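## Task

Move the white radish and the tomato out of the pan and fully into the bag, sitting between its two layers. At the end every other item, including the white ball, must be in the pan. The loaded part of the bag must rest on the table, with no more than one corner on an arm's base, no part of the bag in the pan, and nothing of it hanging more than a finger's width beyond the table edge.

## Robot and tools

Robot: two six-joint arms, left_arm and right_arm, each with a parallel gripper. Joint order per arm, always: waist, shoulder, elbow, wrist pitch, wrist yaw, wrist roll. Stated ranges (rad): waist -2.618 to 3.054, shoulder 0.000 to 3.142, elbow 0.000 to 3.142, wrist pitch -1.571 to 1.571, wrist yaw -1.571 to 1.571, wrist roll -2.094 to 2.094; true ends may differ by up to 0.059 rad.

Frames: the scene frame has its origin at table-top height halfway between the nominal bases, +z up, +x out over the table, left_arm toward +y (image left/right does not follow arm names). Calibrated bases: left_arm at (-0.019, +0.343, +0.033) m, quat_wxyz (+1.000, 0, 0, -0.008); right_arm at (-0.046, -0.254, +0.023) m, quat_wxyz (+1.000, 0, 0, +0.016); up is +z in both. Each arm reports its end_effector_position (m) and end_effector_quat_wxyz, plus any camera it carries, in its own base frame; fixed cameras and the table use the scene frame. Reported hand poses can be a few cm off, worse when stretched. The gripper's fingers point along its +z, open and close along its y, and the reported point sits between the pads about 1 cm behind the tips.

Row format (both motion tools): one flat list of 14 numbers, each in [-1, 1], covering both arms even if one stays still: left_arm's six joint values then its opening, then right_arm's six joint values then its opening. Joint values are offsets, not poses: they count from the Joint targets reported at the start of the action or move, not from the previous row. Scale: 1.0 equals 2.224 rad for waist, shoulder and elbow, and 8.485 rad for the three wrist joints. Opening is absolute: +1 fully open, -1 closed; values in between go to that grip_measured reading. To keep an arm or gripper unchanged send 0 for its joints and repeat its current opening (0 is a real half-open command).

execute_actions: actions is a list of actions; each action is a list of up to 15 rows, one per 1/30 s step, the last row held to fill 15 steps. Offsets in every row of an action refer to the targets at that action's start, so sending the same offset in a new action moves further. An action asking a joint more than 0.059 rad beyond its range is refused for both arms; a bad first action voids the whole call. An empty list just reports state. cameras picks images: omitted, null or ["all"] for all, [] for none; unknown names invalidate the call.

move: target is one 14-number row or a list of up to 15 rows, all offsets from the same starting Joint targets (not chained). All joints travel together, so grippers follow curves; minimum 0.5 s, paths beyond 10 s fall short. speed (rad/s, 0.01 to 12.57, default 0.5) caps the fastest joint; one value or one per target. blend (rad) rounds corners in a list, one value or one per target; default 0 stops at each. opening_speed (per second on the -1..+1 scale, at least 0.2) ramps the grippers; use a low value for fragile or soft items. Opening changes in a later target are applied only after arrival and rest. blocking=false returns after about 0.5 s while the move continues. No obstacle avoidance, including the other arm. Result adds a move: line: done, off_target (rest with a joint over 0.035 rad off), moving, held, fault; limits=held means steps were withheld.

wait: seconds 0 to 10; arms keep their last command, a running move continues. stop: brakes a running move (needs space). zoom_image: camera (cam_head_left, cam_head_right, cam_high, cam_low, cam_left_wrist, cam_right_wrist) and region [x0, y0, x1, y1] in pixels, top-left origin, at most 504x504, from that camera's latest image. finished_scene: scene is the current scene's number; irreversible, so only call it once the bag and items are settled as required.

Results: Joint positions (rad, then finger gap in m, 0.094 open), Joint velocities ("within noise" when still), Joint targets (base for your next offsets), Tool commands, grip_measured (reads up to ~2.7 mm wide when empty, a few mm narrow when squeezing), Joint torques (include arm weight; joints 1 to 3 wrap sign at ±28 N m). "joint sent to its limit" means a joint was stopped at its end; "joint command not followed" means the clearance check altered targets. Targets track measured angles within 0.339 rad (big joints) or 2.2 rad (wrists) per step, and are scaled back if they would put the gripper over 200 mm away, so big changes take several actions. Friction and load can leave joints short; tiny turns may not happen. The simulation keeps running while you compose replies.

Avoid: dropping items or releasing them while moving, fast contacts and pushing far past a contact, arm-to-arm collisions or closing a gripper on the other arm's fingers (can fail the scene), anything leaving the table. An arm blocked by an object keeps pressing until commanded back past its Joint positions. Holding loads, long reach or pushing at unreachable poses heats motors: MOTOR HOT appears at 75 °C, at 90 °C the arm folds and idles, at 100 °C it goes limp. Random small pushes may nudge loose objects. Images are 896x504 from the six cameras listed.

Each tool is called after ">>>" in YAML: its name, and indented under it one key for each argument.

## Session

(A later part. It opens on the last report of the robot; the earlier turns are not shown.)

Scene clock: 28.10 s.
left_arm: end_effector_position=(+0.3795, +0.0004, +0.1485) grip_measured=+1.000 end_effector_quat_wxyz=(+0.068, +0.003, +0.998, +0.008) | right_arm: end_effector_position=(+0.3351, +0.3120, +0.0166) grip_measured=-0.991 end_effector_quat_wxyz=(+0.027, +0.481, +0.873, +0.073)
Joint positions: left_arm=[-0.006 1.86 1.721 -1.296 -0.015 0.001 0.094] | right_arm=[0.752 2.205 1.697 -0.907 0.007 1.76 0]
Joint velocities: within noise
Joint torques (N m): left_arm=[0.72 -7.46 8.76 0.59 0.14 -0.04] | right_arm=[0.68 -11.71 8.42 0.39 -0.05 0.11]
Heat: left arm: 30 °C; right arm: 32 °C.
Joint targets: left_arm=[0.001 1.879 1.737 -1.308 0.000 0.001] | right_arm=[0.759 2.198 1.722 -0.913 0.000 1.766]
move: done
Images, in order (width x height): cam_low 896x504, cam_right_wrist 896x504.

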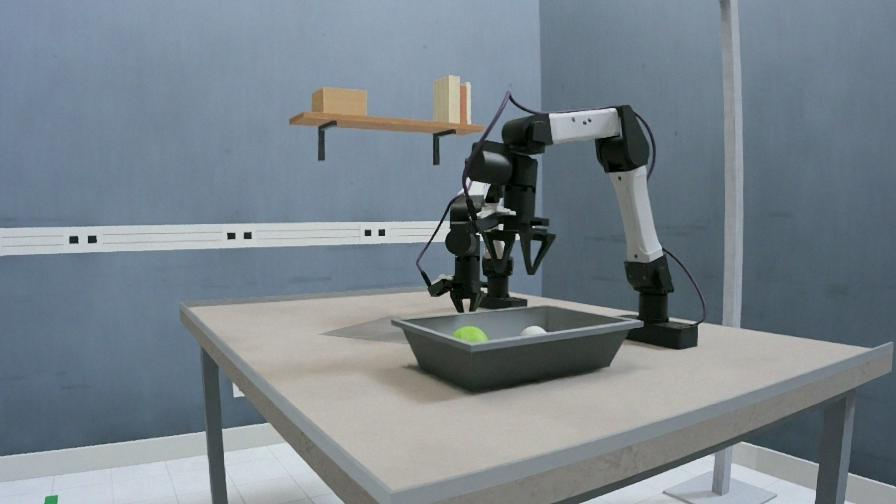

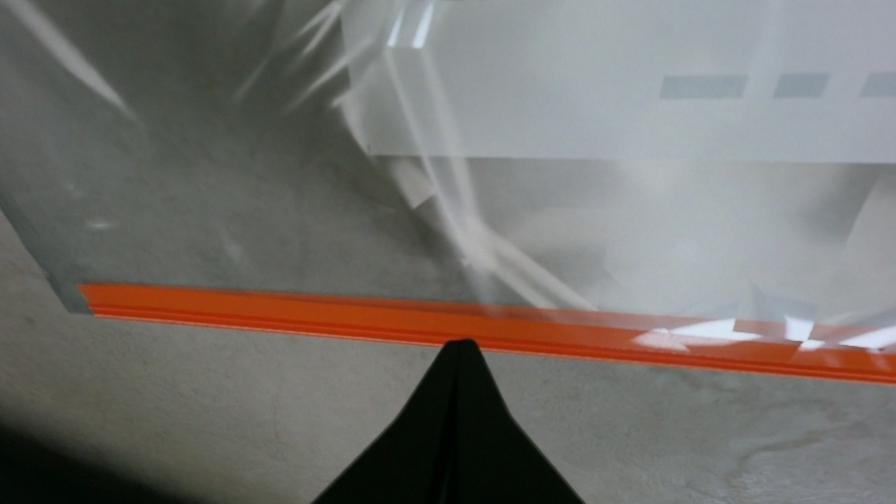

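>>> move:
  target:
    - [0,0,0,0,0,0,1,0,0.01,-0.05,0.006,0,0,0.4]
    - [0,0,0,0,0,0,1,0,0.016,-0.11,0.0075,0,0,0.4]
    - [0,0,0,0,0,0,1,0,0.016,-0.11,0.0075,0,0,-1]
  speed: 0.2
  opening_speed: 1.0
  cameras: ["cam_right_wrist"]

Scene clock: 32.00 s.
left_arm: end_effector_position=(+0.3795, +0.0003, +0.1485) grip_measured=+1.000 end_effector_quat_wxyz=(+0.068, +0.003, +0.998, +0.007) | right_arm: end_effector_position=(+0.3063, +0.2878, -0.0102) grip_measured=-0.991 end_effector_quat_wxyz=(+0.012, +0.483, +0.875, +0.039)
Joint positions: left_arm=[-0.006 1.86 1.721 -1.296 -0.015 0.001 0.094] | right_arm=[0.754 2.165 1.529 -0.854 -0.001 1.763 0]
Joint velocities: within noise
Joint torques (N m): left_arm=[0.72 -7.39 8.79 0.6 0.14 -0.05] | right_arm=[0.53 -4.45 0.8 0.39 0.03 0.09]
Heat: left arm: 30 °C; right arm: 33 °C.
Joint targets: left_arm=[0.001 1.879 1.737 -1.308 0.000 0.001] | right_arm=[0.759 2.234 1.477 -0.850 0.000 1.766]
move: off_target (right_arm); target 3's new numbers were sent with right_arm's wrist pitch 0.087 rad from that target; right_arm: the shoulder is farthest, 0.069 rad from its target
Images, in order (width x height): cam_right_wrist 896x504.

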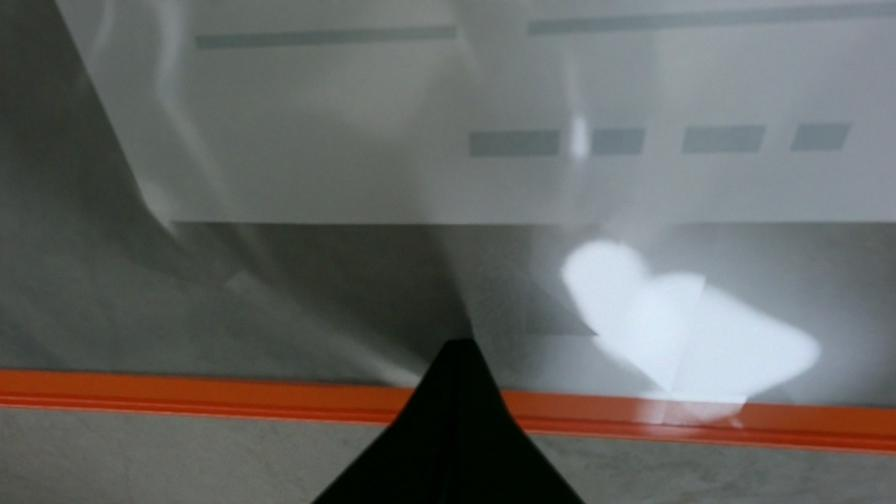

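>>> move:
  target:
    - [0,0,0,0,0,0,1,0,-0.031,0.0553,-0.0041,0,0,0.3]
    - [0,0,0,0,0,0,1,0,0,0.0373,0.0047,0,0,0.3]
    - [0,0,0,0,0,0,1,0,0,0.0373,0.0047,0,0,-0.1]
  speed: 0.2
  opening_speed: 1.0
  cameras: ["cam_right_wrist"]

Scene clock: 34.97 s.
left_arm: end_effector_position=(+0.3795, +0.0003, +0.1485) grip_measured=+1.000 end_effector_quat_wxyz=(+0.068, +0.003, +0.998, +0.007) | right_arm: end_effector_position=(+0.3155, +0.2964, -0.0065) grip_measured=-0.098 end_effector_quat_wxyz=(+0.016, +0.483, +0.874, +0.050)
Joint positions: left_arm=[-0.006 1.86 1.721 -1.296 -0.015 0.001 0.094] | right_arm=[0.754 2.185 1.575 -0.856 -0.001 1.763 0.042]
Joint velocities: within noise
Joint torques (N m): left_arm=[0.75 -7.43 8.8 0.59 0.14 -0.04] | right_arm=[0.53 -6.43 4.45 0.84 0.03 0.08]
Heat: left arm: 31 °C; right arm: 33 °C.
Joint targets: left_arm=[0.001 1.879 1.737 -1.308 0.000 0.001] | right_arm=[0.759 2.234 1.561 -0.810 0.000 1.766]
move: off_target (right_arm); target 3's new numbers were sent with right_arm's shoulder 0.050 rad from that target; right_arm: the shoulder is farthest, 0.049 rad from its target
Images, in order (width x height): cam_right_wrist 896x504.

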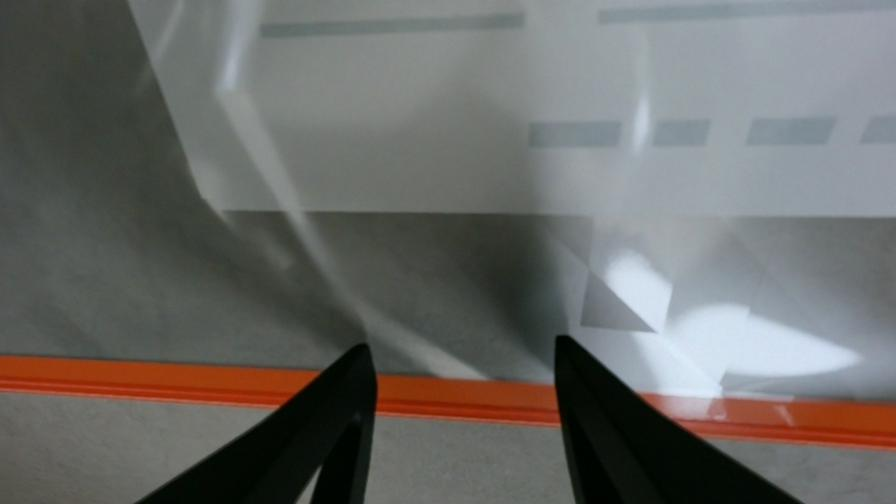

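>>> move:
  target: [0,0,0,0,0,0,1,0.0,0.02,-0.0,0.005,0,0,-0.55]
  speed: 0.1
  opening_speed: 0.4
  cameras: ["cam_right_wrist"]

>>> move:
  target: [0,0,0,0,0,0,1,0.0,0.01,-0.0,0.00,0,0,-0.85]
  speed: 0.1
  opening_speed: 0.4
  cameras: ["cam_right_wrist"]

Scene clock: 36.63 s.
left_arm: end_effector_position=(+0.3795, +0.0003, +0.1485) grip_measured=+1.000 end_effector_quat_wxyz=(+0.068, +0.003, +0.998, +0.007) | right_arm: end_effector_position=(+0.3083, +0.2906, -0.0095) grip_measured=-0.548 end_effector_quat_wxyz=(+0.007, +0.483, +0.875, +0.031)
Joint positions: left_arm=[-0.006 1.86 1.721 -1.296 -0.015 0.001 0.094] | right_arm=[0.754 2.191 1.576 -0.892 -0.005 1.763 0.021]
Joint velocities: within noise
Joint torques (N m): left_arm=[0.69 -7.46 8.75 0.6 0.13 -0.05] | right_arm=[0.51 -3.02 4.23 1.56 0.07 0.08]
Heat: left arm: 31 °C; right arm: 33 °C.
Joint targets: left_arm=[0.001 1.879 1.737 -1.308 0.000 0.001] | right_arm=[0.759 2.279 1.560 -0.768 0.000 1.766]
move: off_target (right_arm); right_arm: the wrist pitch is farthest, 0.125 rad from its target
Images, in order (width x height): cam_right_wrist 896x504.

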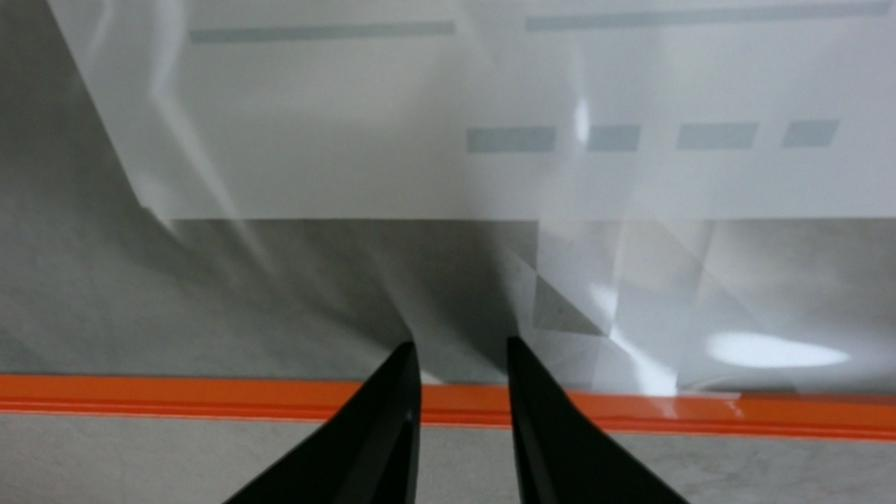

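Scene clock: 37.60 s.
left_arm: end_effector_position=(+0.3795, +0.0003, +0.1485) grip_measured=+1.000 end_effector_quat_wxyz=(+0.068, +0.003, +0.998, +0.007) | right_arm: end_effector_position=(+0.3076, +0.2907, -0.0103) grip_measured=-0.847 end_effector_quat_wxyz=(+0.005, +0.483, +0.875, +0.027)
Joint positions: left_arm=[-0.006 1.86 1.721 -1.296 -0.015 0.001 0.094] | right_arm=[0.754 2.198 1.585 -0.903 -0.008 1.763 0.007]
Joint velocities: within noise
Joint torques (N m): left_arm=[0.73 -7.43 8.75 0.59 0.14 -0.05] | right_arm=[0.53 -1.76 3.34 1.65 0.09 0.08]
Heat: left arm: 31 °C; right arm: 33 °C.
Joint targets: left_arm=[0.001 1.879 1.737 -1.308 0.000 0.001] | right_arm=[0.759 2.301 1.560 -0.767 0.000 1.766]
move: off_target (right_arm); right_arm: the wrist pitch is farthest, 0.135 rad from its target
Images, in order (width x height): cam_right_wrist 896x504.

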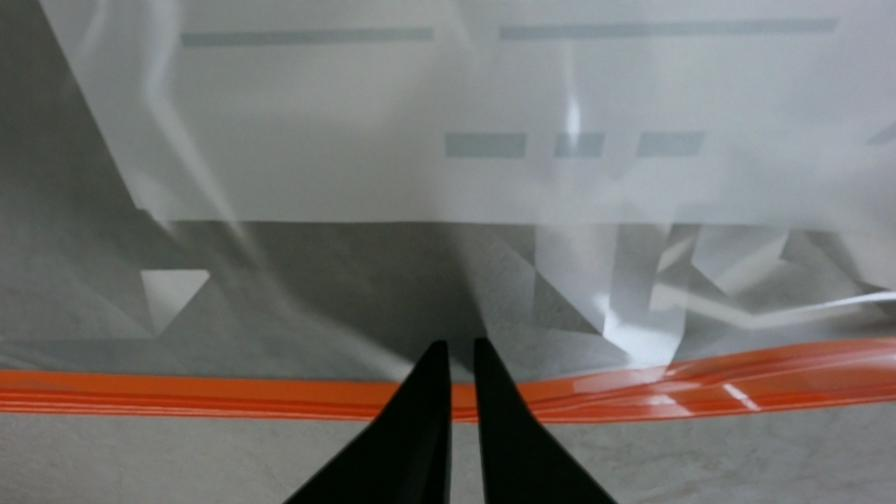

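>>> execute_actions:
  actions: []

>>> zoom_image:
  camera: "cam_head_left"
  region: [320, 190, 530, 370]

>>> zoom_image:
  camera: "cam_high"
  region: [420, 230, 560, 360]

Scene clock: 37.83 s.
left_arm: end_effector_position=(+0.3795, +0.0003, +0.1485) grip_measured=+1.000 end_effector_quat_wxyz=(+0.068, +0.003, +0.998, +0.007) | right_arm: end_effector_position=(+0.3076, +0.2907, -0.0103) grip_measured=-0.847 end_effector_quat_wxyz=(+0.005, +0.483, +0.875, +0.027)
Joint positions: left_arm=[-0.006 1.86 1.721 -1.296 -0.015 0.001 0.094] | right_arm=[0.754 2.198 1.585 -0.903 -0.008 1.763 0.007]
Joint velocities: within noise
Joint torques (N m): left_arm=[0.69 -7.42 8.8 0.58 0.14 -0.05] | right_arm=[0.51 -1.74 3.36 1.65 0.09 0.08]
Heat: left arm: 31 °C; right arm: 33 °C.
Joint targets: left_arm=[0.001 1.879 1.737 -1.308 0.000 0.001] | right_arm=[0.759 2.301 1.560 -0.767 0.000 1.766]
Tool commands: left_gripper/opening=+1.0 right_gripper/opening=-0.85

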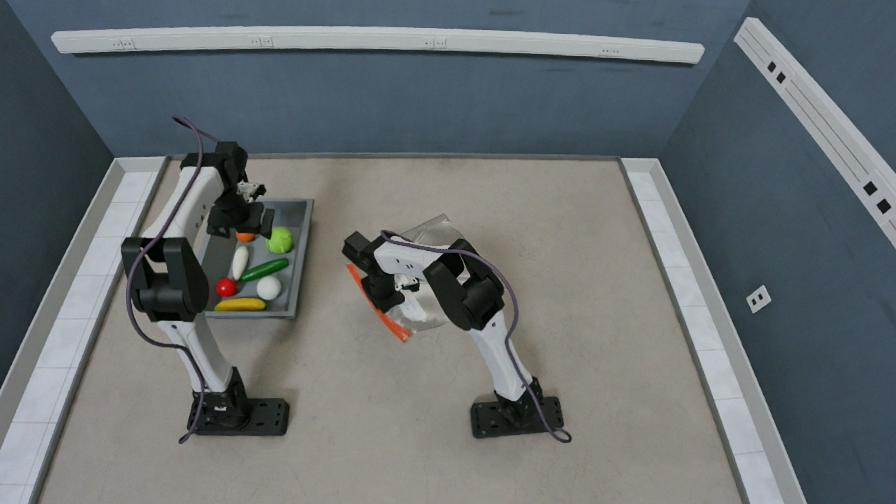

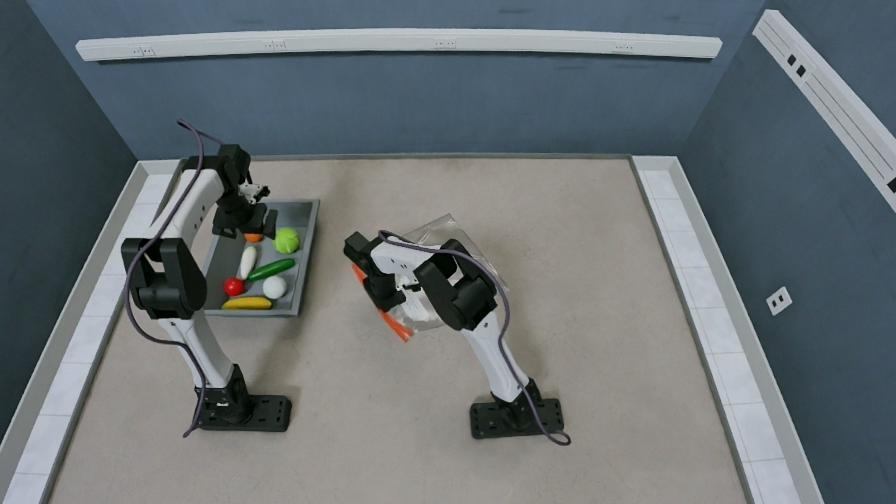

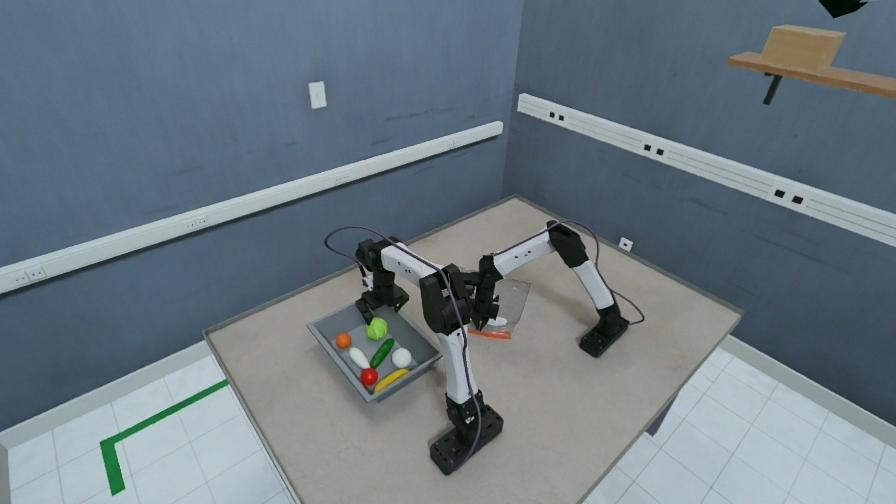

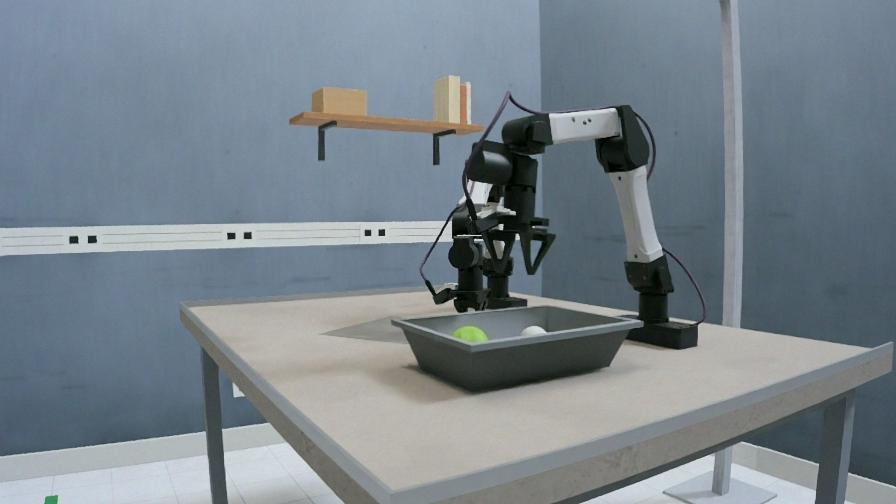

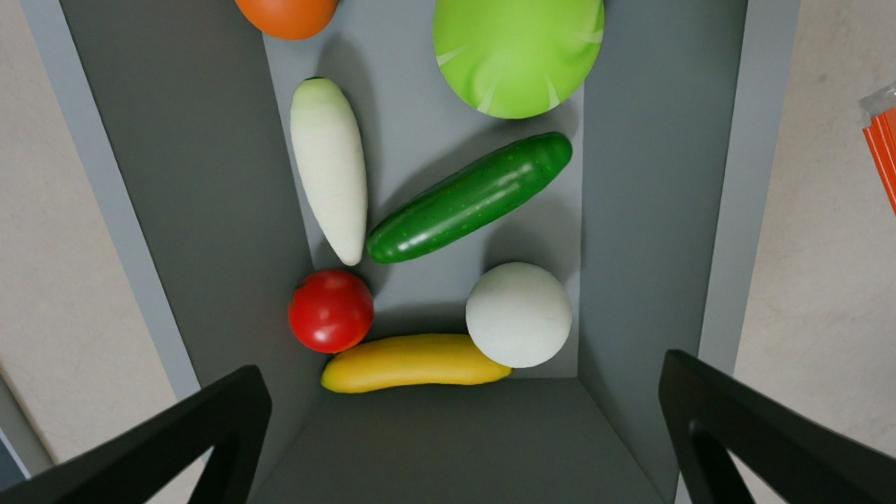

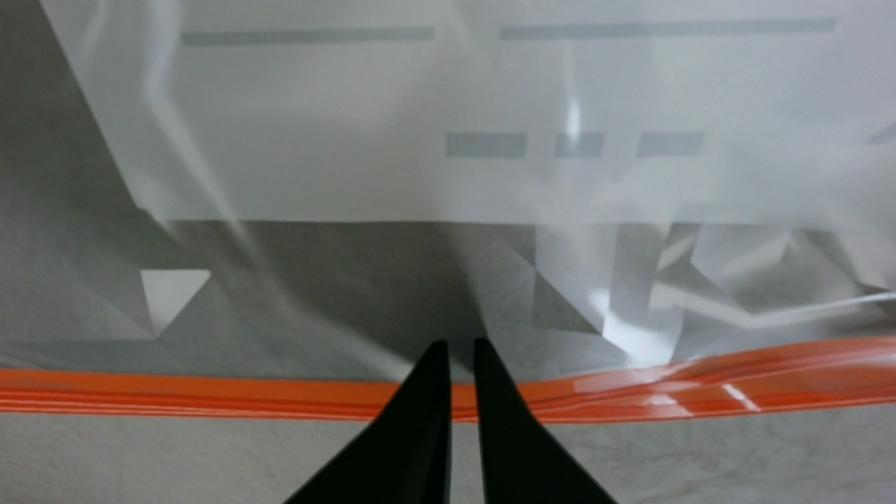

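Scaled by 2.400 from the camera's 896x504 image, which has a finer 1280x720 frame.

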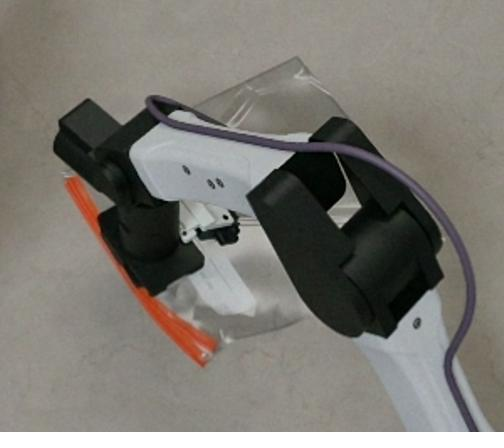

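Scaled by 3.600 from the camera's 896x504 image, which has a finer 1280x720 frame.

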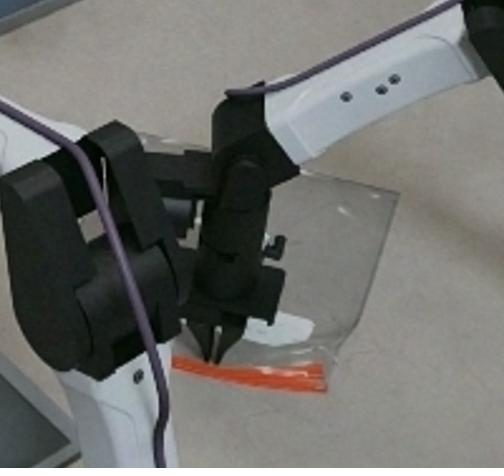

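>>> move:
  target: [-0.342,-0.627,-0.7087,0.1334,0,0,1,0,0,0,0,0,0,-0.85]
  speed: 0.8
  cameras: ["cam_left_wrist","cam_head_left"]

Scene clock: 41.23 s.
left_arm: end_effector_position=(+0.1867, -0.1726, +0.0996) grip_measured=+1.000 end_effector_quat_wxyz=(+0.476, +0.314, +0.801, -0.183) | right_arm: end_effector_position=(+0.3076, +0.2907, -0.0103) grip_measured=-0.847 end_effector_quat_wxyz=(+0.005, +0.483, +0.875, +0.027)
Joint positions: left_arm=[-0.754 0.491 0.171 -0.182 -0.012 0.001 0.094] | right_arm=[0.754 2.198 1.585 -0.903 -0.008 1.763 0.007]
Joint velocities: within noise
Joint torques (N m): left_arm=[-0.27 0.01 7.68 2.37 0.11 -0.05] | right_arm=[0.51 -1.76 3.36 1.65 0.09 0.09]
Heat: left arm: 31 °C; right arm: 32 °C.
Joint targets: left_arm=[-0.760 0.484 0.161 -0.177 0.000 0.001] | right_arm=[0.759 2.301 1.560 -0.767 0.000 1.766]
move: off_target (right_arm); right_arm: the wrist pitch is farthest, 0.136 rad from its target
Images, in order (width x height): cam_head_left 896x504, cam_left_wrist 896x504.

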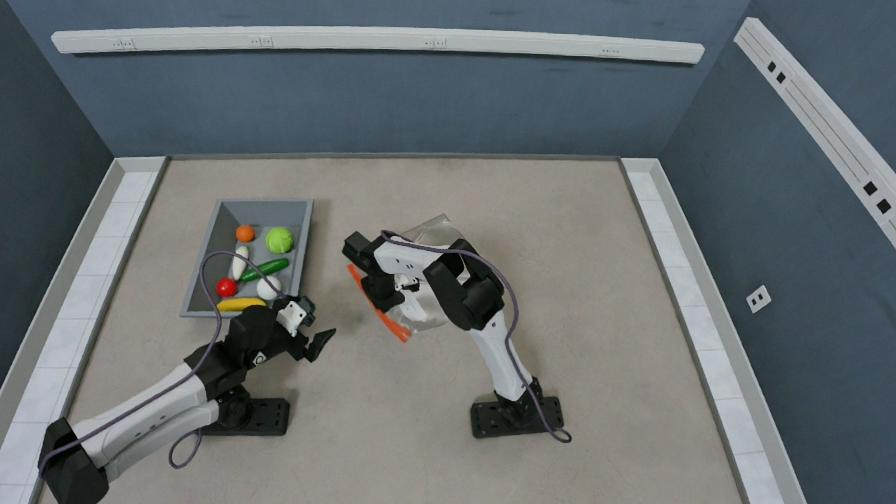

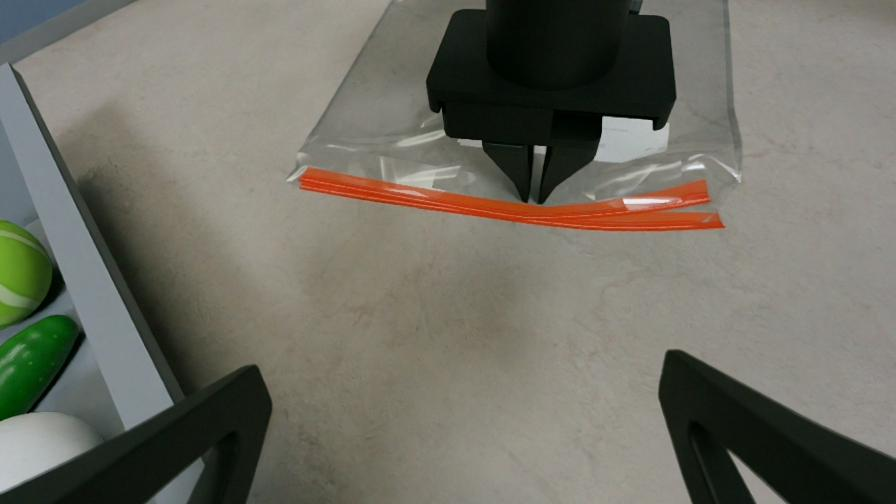

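>>> zoom_image:
  camera: "cam_left_wrist"
  region: [270, 80, 760, 250]

Scaled by 1.029 from the camera's 896x504 image, which has a finer 1280x720 frame.

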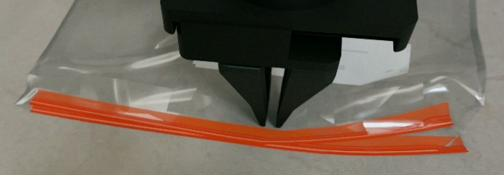

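>>> move:
  target: [0,0,0,0,0,0,1,0,-0.042,-0.069,0.007,0,0,-0.85]
  speed: 0.15
  cameras: ["cam_left_wrist","cam_right_wrist"]

>>> zoom_image:
  camera: "cam_left_wrist"
  region: [270, 80, 760, 250]

Scene clock: 44.00 s.
left_arm: end_effector_position=(+0.1868, -0.1726, +0.0999) grip_measured=+1.000 end_effector_quat_wxyz=(+0.476, +0.314, +0.801, -0.183) | right_arm: end_effector_position=(+0.3065, +0.2897, -0.0098) grip_measured=-0.848 end_effector_quat_wxyz=(+0.017, +0.482, +0.874, +0.066)
Joint positions: left_arm=[-0.754 0.491 0.171 -0.181 -0.012 0.001 0.094] | right_arm=[0.754 2.124 1.457 -0.768 -0.008 1.763 0.007]
Joint velocities: within noise
Joint torques (N m): left_arm=[-0.28 -0.02 7.65 2.36 0.11 -0.05] | right_arm=[0.51 -2.93 0.88 1.03 0.09 0.08]
Heat: left arm: 31 °C; right arm: 32 °C.
Joint targets: left_arm=[-0.760 0.484 0.161 -0.177 0.000 0.001] | right_arm=[0.759 2.208 1.407 -0.708 0.000 1.766]
move: off_target (right_arm); right_arm: the shoulder is farthest, 0.084 rad from its target
Images, in order (width x height): cam_left_wrist 896x504, cam_right_wrist 896x504.

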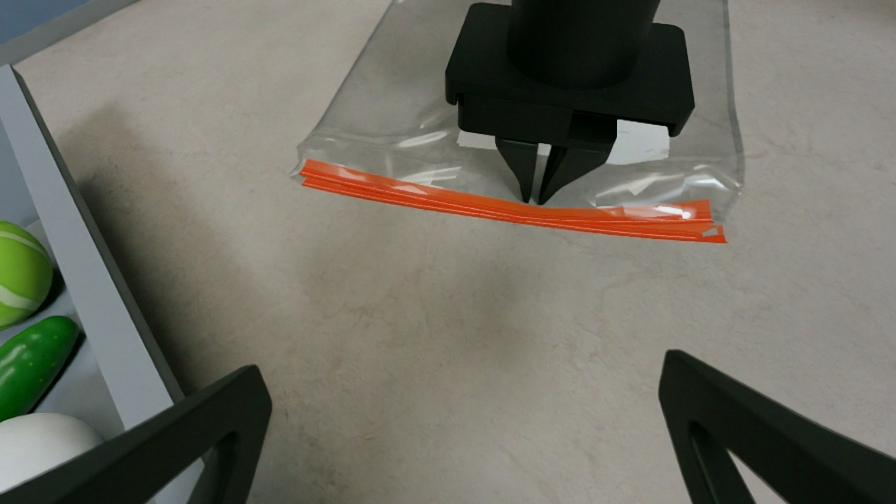

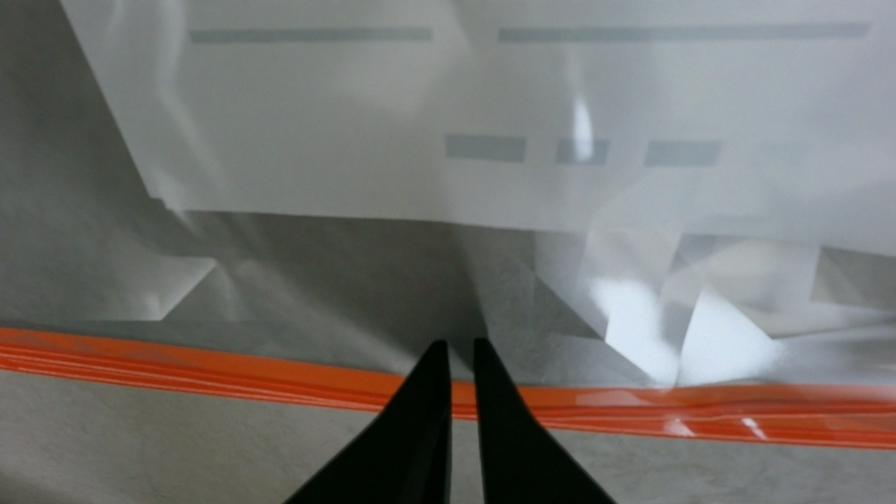

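Scaled by 1.029 from the camera's 896x504 image, which has a finer 1280x720 frame.

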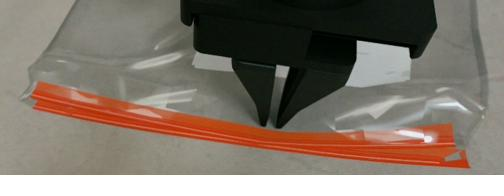

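>>> move:
  target: [0,0,0,0,0,0,1,0,-0.042,-0.073,0.0082,0,0,-0.85]
  speed: 0.15
  cameras: ["cam_left_wrist","cam_right_wrist"]

>>> zoom_image:
  camera: "cam_left_wrist"
  region: [270, 80, 760, 250]

Scene clock: 46.03 s.
left_arm: end_effector_position=(+0.1868, -0.1726, +0.0999) grip_measured=+1.000 end_effector_quat_wxyz=(+0.476, +0.314, +0.801, -0.183) | right_arm: end_effector_position=(+0.3050, +0.2883, -0.0093) grip_measured=-0.849 end_effector_quat_wxyz=(+0.033, +0.479, +0.869, +0.117)
Joint positions: left_arm=[-0.754 0.491 0.171 -0.181 -0.012 0.001 0.094] | right_arm=[0.754 2.037 1.301 -0.592 -0.008 1.763 0.007]
Joint velocities: within noise
Joint torques (N m): left_arm=[-0.29 0.02 7.66 2.37 0.11 -0.05] | right_arm=[0.5 -2.81 0.49 0.16 0.09 0.07]
Heat: left arm: 31 °C; right arm: 32 °C.
Joint targets: left_arm=[-0.760 0.484 0.161 -0.177 0.000 0.001] | right_arm=[0.759 2.114 1.245 -0.639 0.000 1.766]
move: off_target (right_arm); right_arm: the shoulder is farthest, 0.078 rad from its target
Images, in order (width x height): cam_left_wrist 896x504, cam_right_wrist 896x504.

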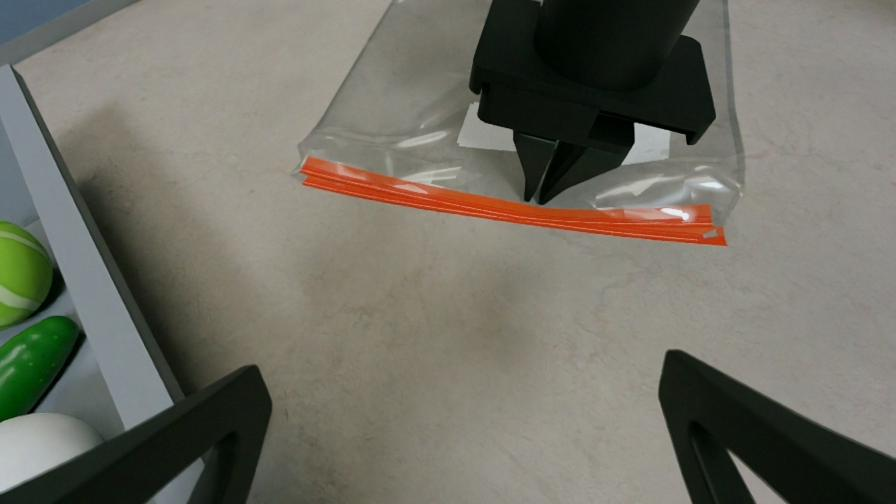

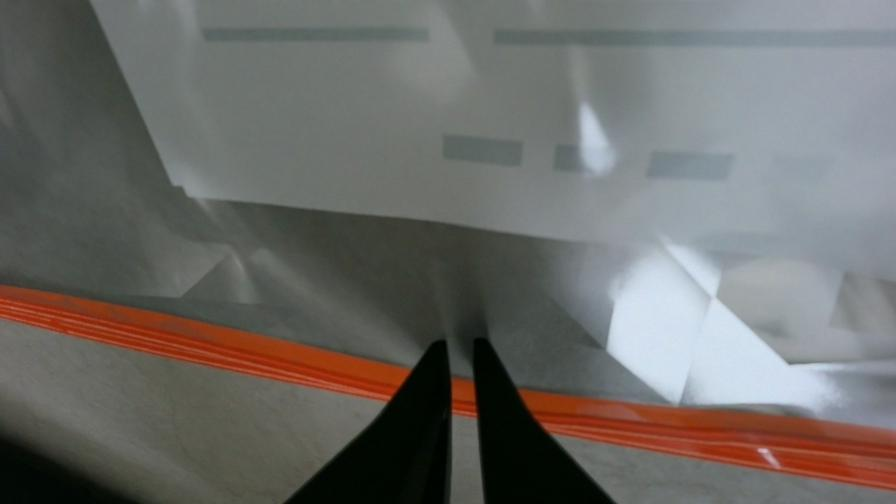

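Scaled by 1.029 from the camera's 896x504 image, which has a finer 1280x720 frame.

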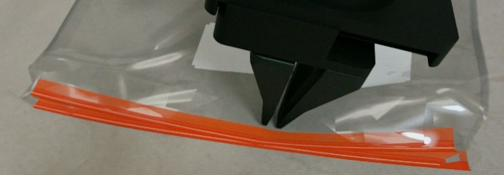

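>>> move:
  target: [-0.1529,0.5477,0.0733,0.1126,0,0,-1,0,0,0,0,0,0,-0.85]
  speed: 0.6
  cameras: ["cam_left_wrist","cam_head_left","cam_high"]

Scene clock: 57.50 s.
left_arm: end_effector_position=(+0.1653, -0.3167, +0.0047) grip_measured=-0.985 end_effector_quat_wxyz=(+0.397, +0.460, +0.759, -0.236) | right_arm: end_effector_position=(+0.3050, +0.2883, -0.0093) grip_measured=-0.849 end_effector_quat_wxyz=(+0.033, +0.479, +0.869, +0.117)
Joint positions: left_arm=[-1.095 1.691 0.306 0.773 -0.011 0.001 0.001] | right_arm=[0.754 2.037 1.301 -0.592 -0.008 1.763 0.007]
Joint velocities: within noise
Joint torques (N m): left_arm=[-0.16 -4.4 6.39 2.24 0.11 -0.05] | right_arm=[0.5 -2.82 0.4 0.18 0.09 0.07]
Heat: left arm: 31 °C; right arm: 31 °C.
Joint targets: left_arm=[-1.101 1.703 0.324 0.779 0.000 0.001] | right_arm=[0.759 2.114 1.245 -0.639 0.000 1.766]
move: off_target (right_arm); right_arm: the shoulder is farthest, 0.077 rad from its target
Images, in order (width x height): cam_head_left 896x504, cam_high 896x504, cam_left_wrist 896x504.

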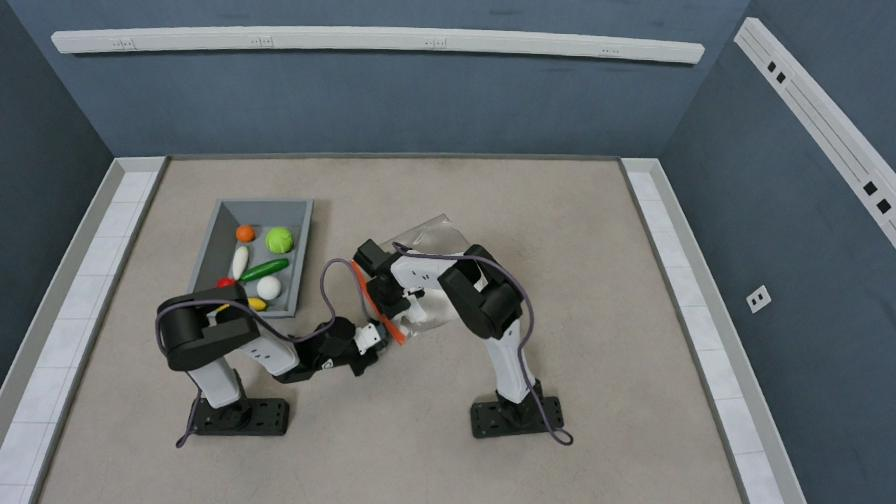

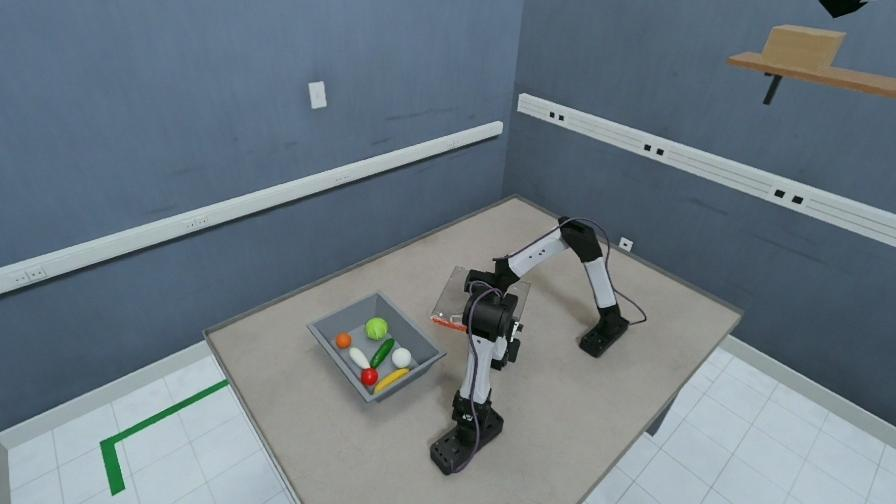

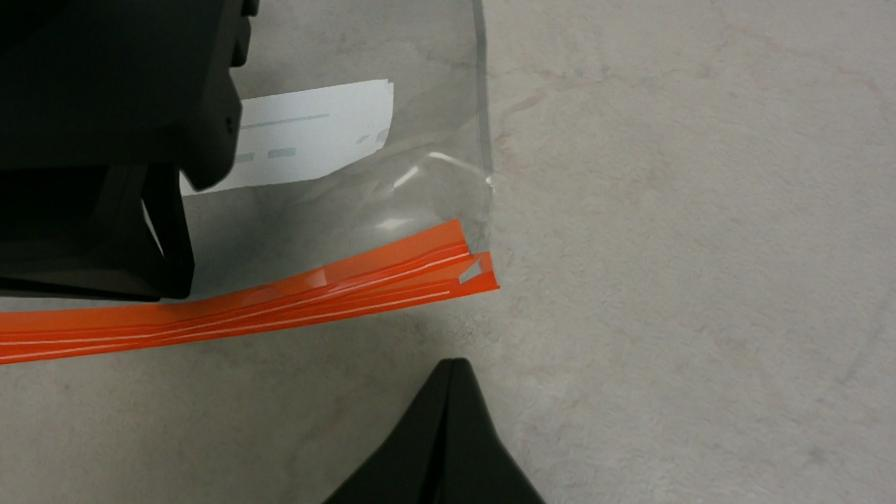

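>>> move:
  target:
    - [0.0675,-0.5477,-0.0733,-0.1126,0,0,-1,0,0,0,0,0,0,-0.85]
    - [0.0675,-0.5477,-0.0733,-0.1126,0,0,-1,0,0.0,0.12,-0.02,0,0,-0.85]
  speed: 0.6
  cameras: ["cam_left_wrist","cam_head_left"]

>>> zoom_image:
  camera: "cam_left_wrist"
  region: [200, 50, 700, 300]

Scene clock: 61.60 s.
left_arm: end_effector_position=(+0.1497, -0.2091, +0.1060) grip_measured=-0.985 end_effector_quat_wxyz=(+0.464, +0.391, +0.759, -0.235) | right_arm: end_effector_position=(+0.3104, +0.2933, +0.0064) grip_measured=-0.849 end_effector_quat_wxyz=(+0.020, +0.482, +0.873, +0.076)
Joint positions: left_arm=[-0.957 0.49 0.174 -0.16 -0.011 0.001 0.001] | right_arm=[0.754 2.102 1.49 -0.802 -0.008 1.763 0.007]
Joint velocities: within noise
Joint torques (N m): left_arm=[0.73 0.02 7.38 2.15 0.11 -0.05] | right_arm=[0.53 -9.22 7.91 0.44 0.09 0.08]
Heat: left arm: 32 °C; right arm: 31 °C.
Joint targets: left_arm=[-0.950 0.484 0.161 -0.177 0.000 0.001] | right_arm=[0.759 2.114 1.511 -0.809 0.000 1.766]
move: done
Images, in order (width x height): cam_head_left 896x504, cam_left_wrist 896x504.

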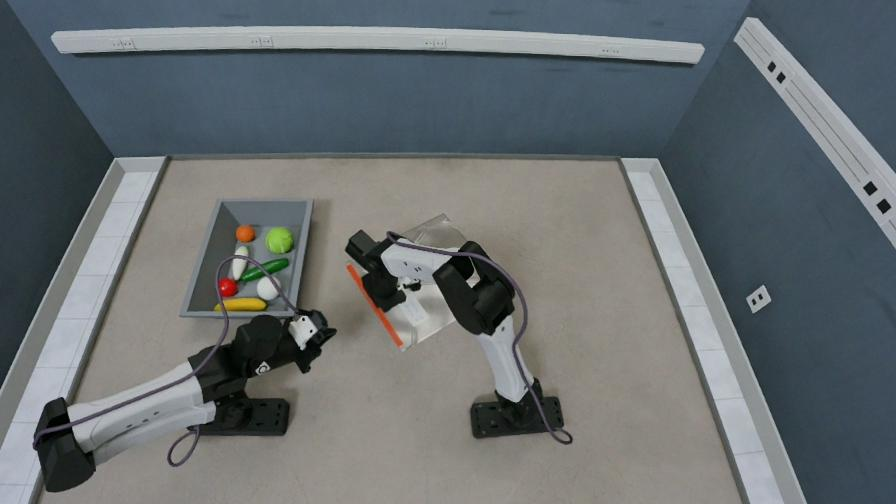

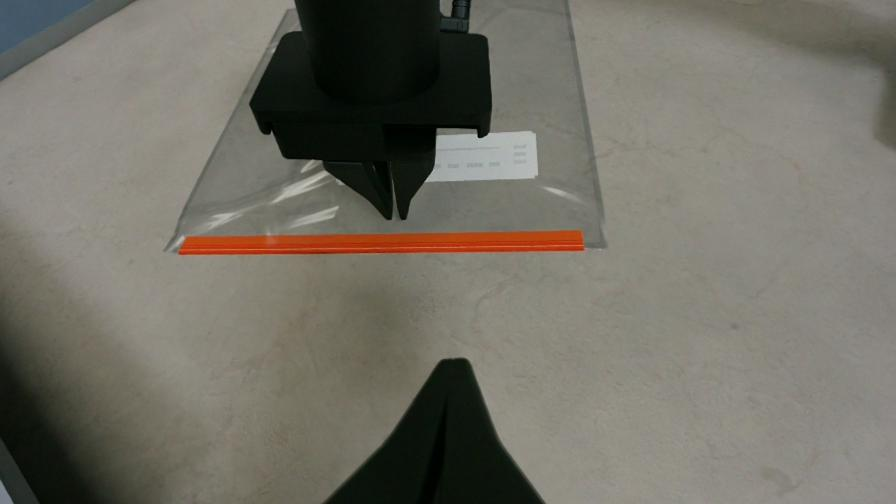

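Scaled by 1.008 from the camera's 896x504 image, which has a finer 1280x720 frame.

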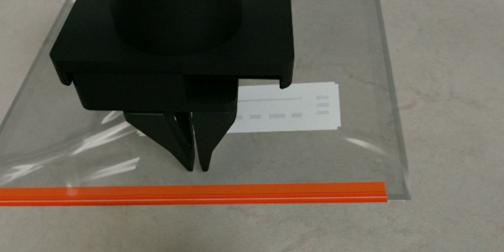

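>>> move:
  target:
    - [0,0,0,0,0,0,-1,0.153,-0.231,-0.14,0.0246,0.047,-0.118,-0.85]
    - [0,0,0,0,0,0,-1,0.313,-0.27,-0.634,0.1793,0.1002,-0.3268,-0.4]
  speed: 0.8
  blend: 0.1

Scene clock: 69.33 s.
left_arm: end_effector_position=(+0.1497, -0.2090, +0.1058) grip_measured=-0.985 end_effector_quat_wxyz=(+0.464, +0.391, +0.759, -0.235) | right_arm: end_effector_position=(+0.1566, +0.2263, +0.0158) grip_measured=-0.401 end_effector_quat_wxyz=(-0.443, +0.730, -0.438, +0.281)
Joint positions: left_arm=[-0.957 0.49 0.174 -0.16 -0.011 0.001 0.001] | right_arm=[1.449 1.536 0.103 0.694 0.838 -1.001 0.028]
Joint velocities: within noise
Joint torques (N m): left_arm=[0.72 0.05 7.38 2.16 0.12 -0.05] | right_arm=[0.65 -5.23 3.4 1.62 0.32 0.05]
Heat: left arm: 32 °C; right arm: 33 °C.
Joint targets: left_arm=[-0.950 0.484 0.161 -0.177 0.000 0.001] | right_arm=[1.455 1.514 0.101 0.713 0.850 -1.007]
move: done

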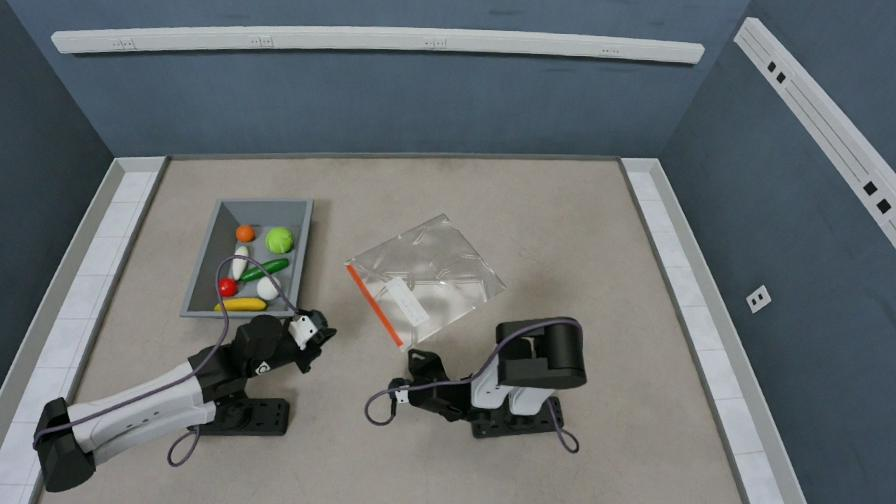

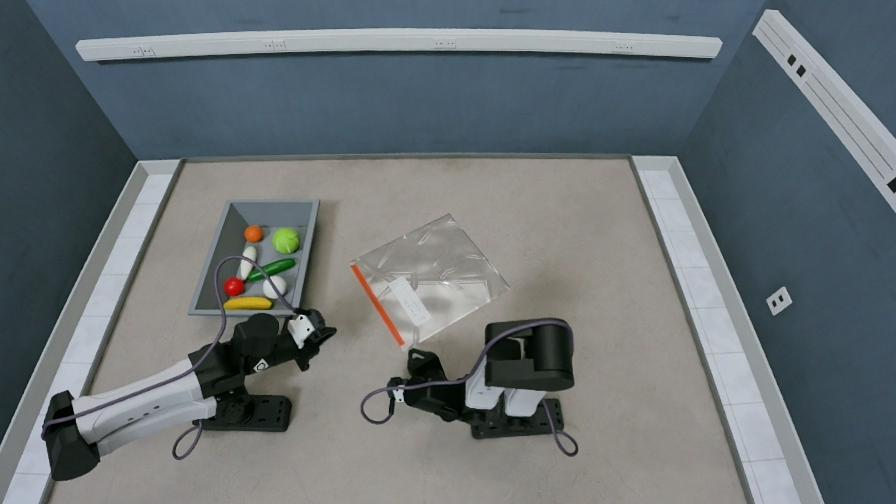

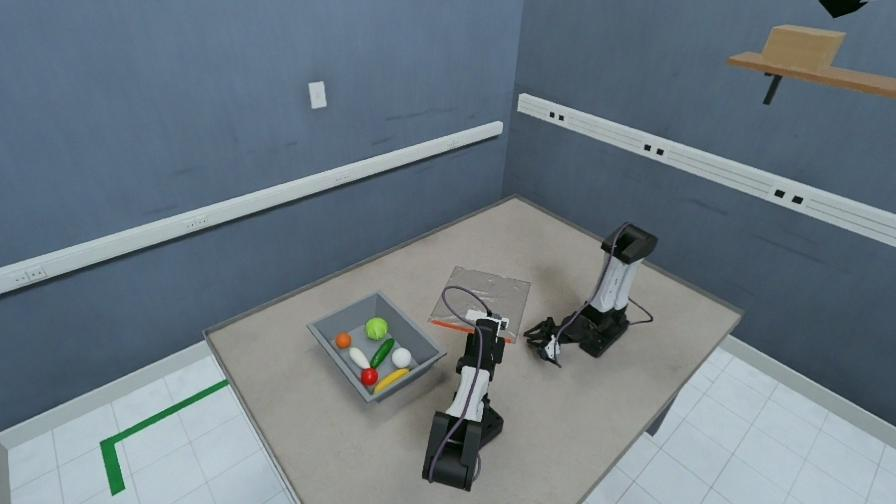

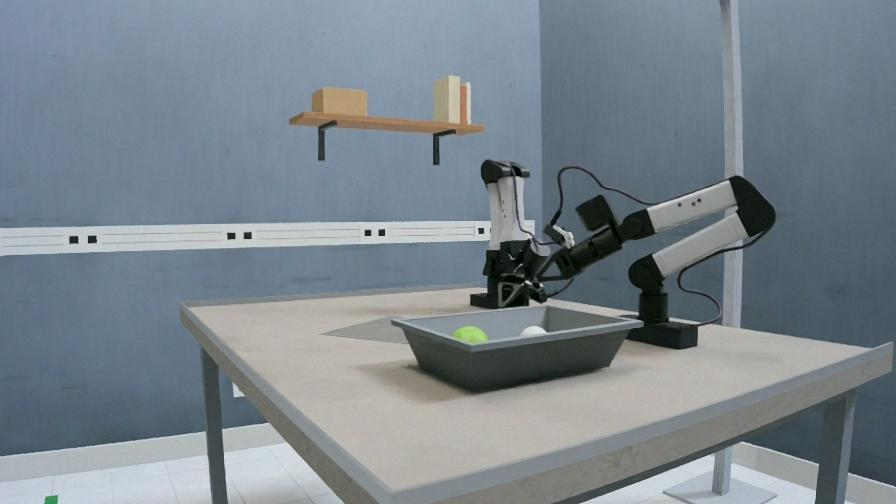

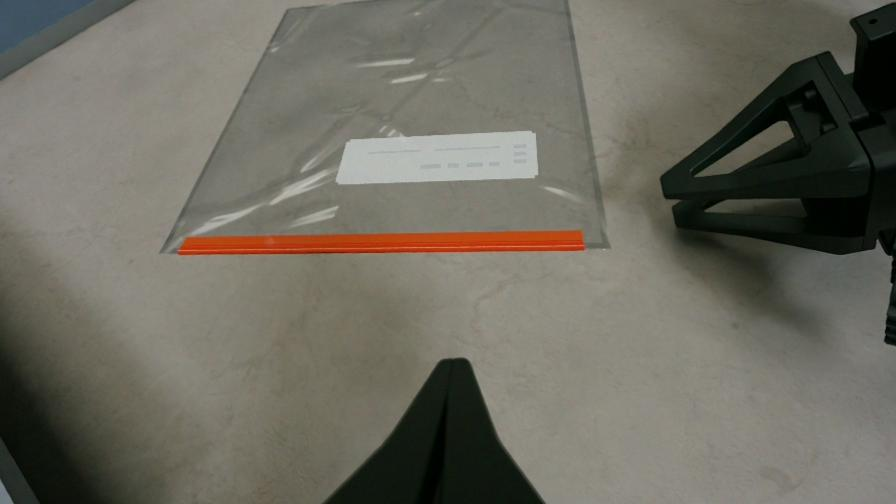

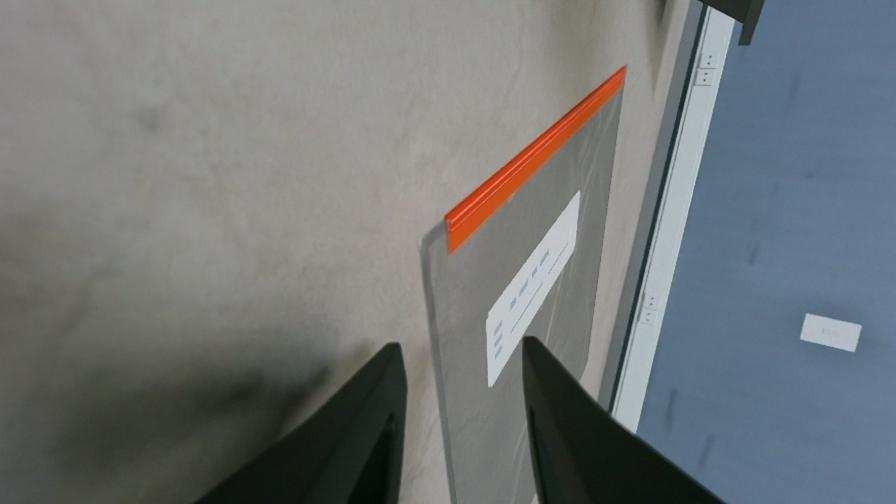

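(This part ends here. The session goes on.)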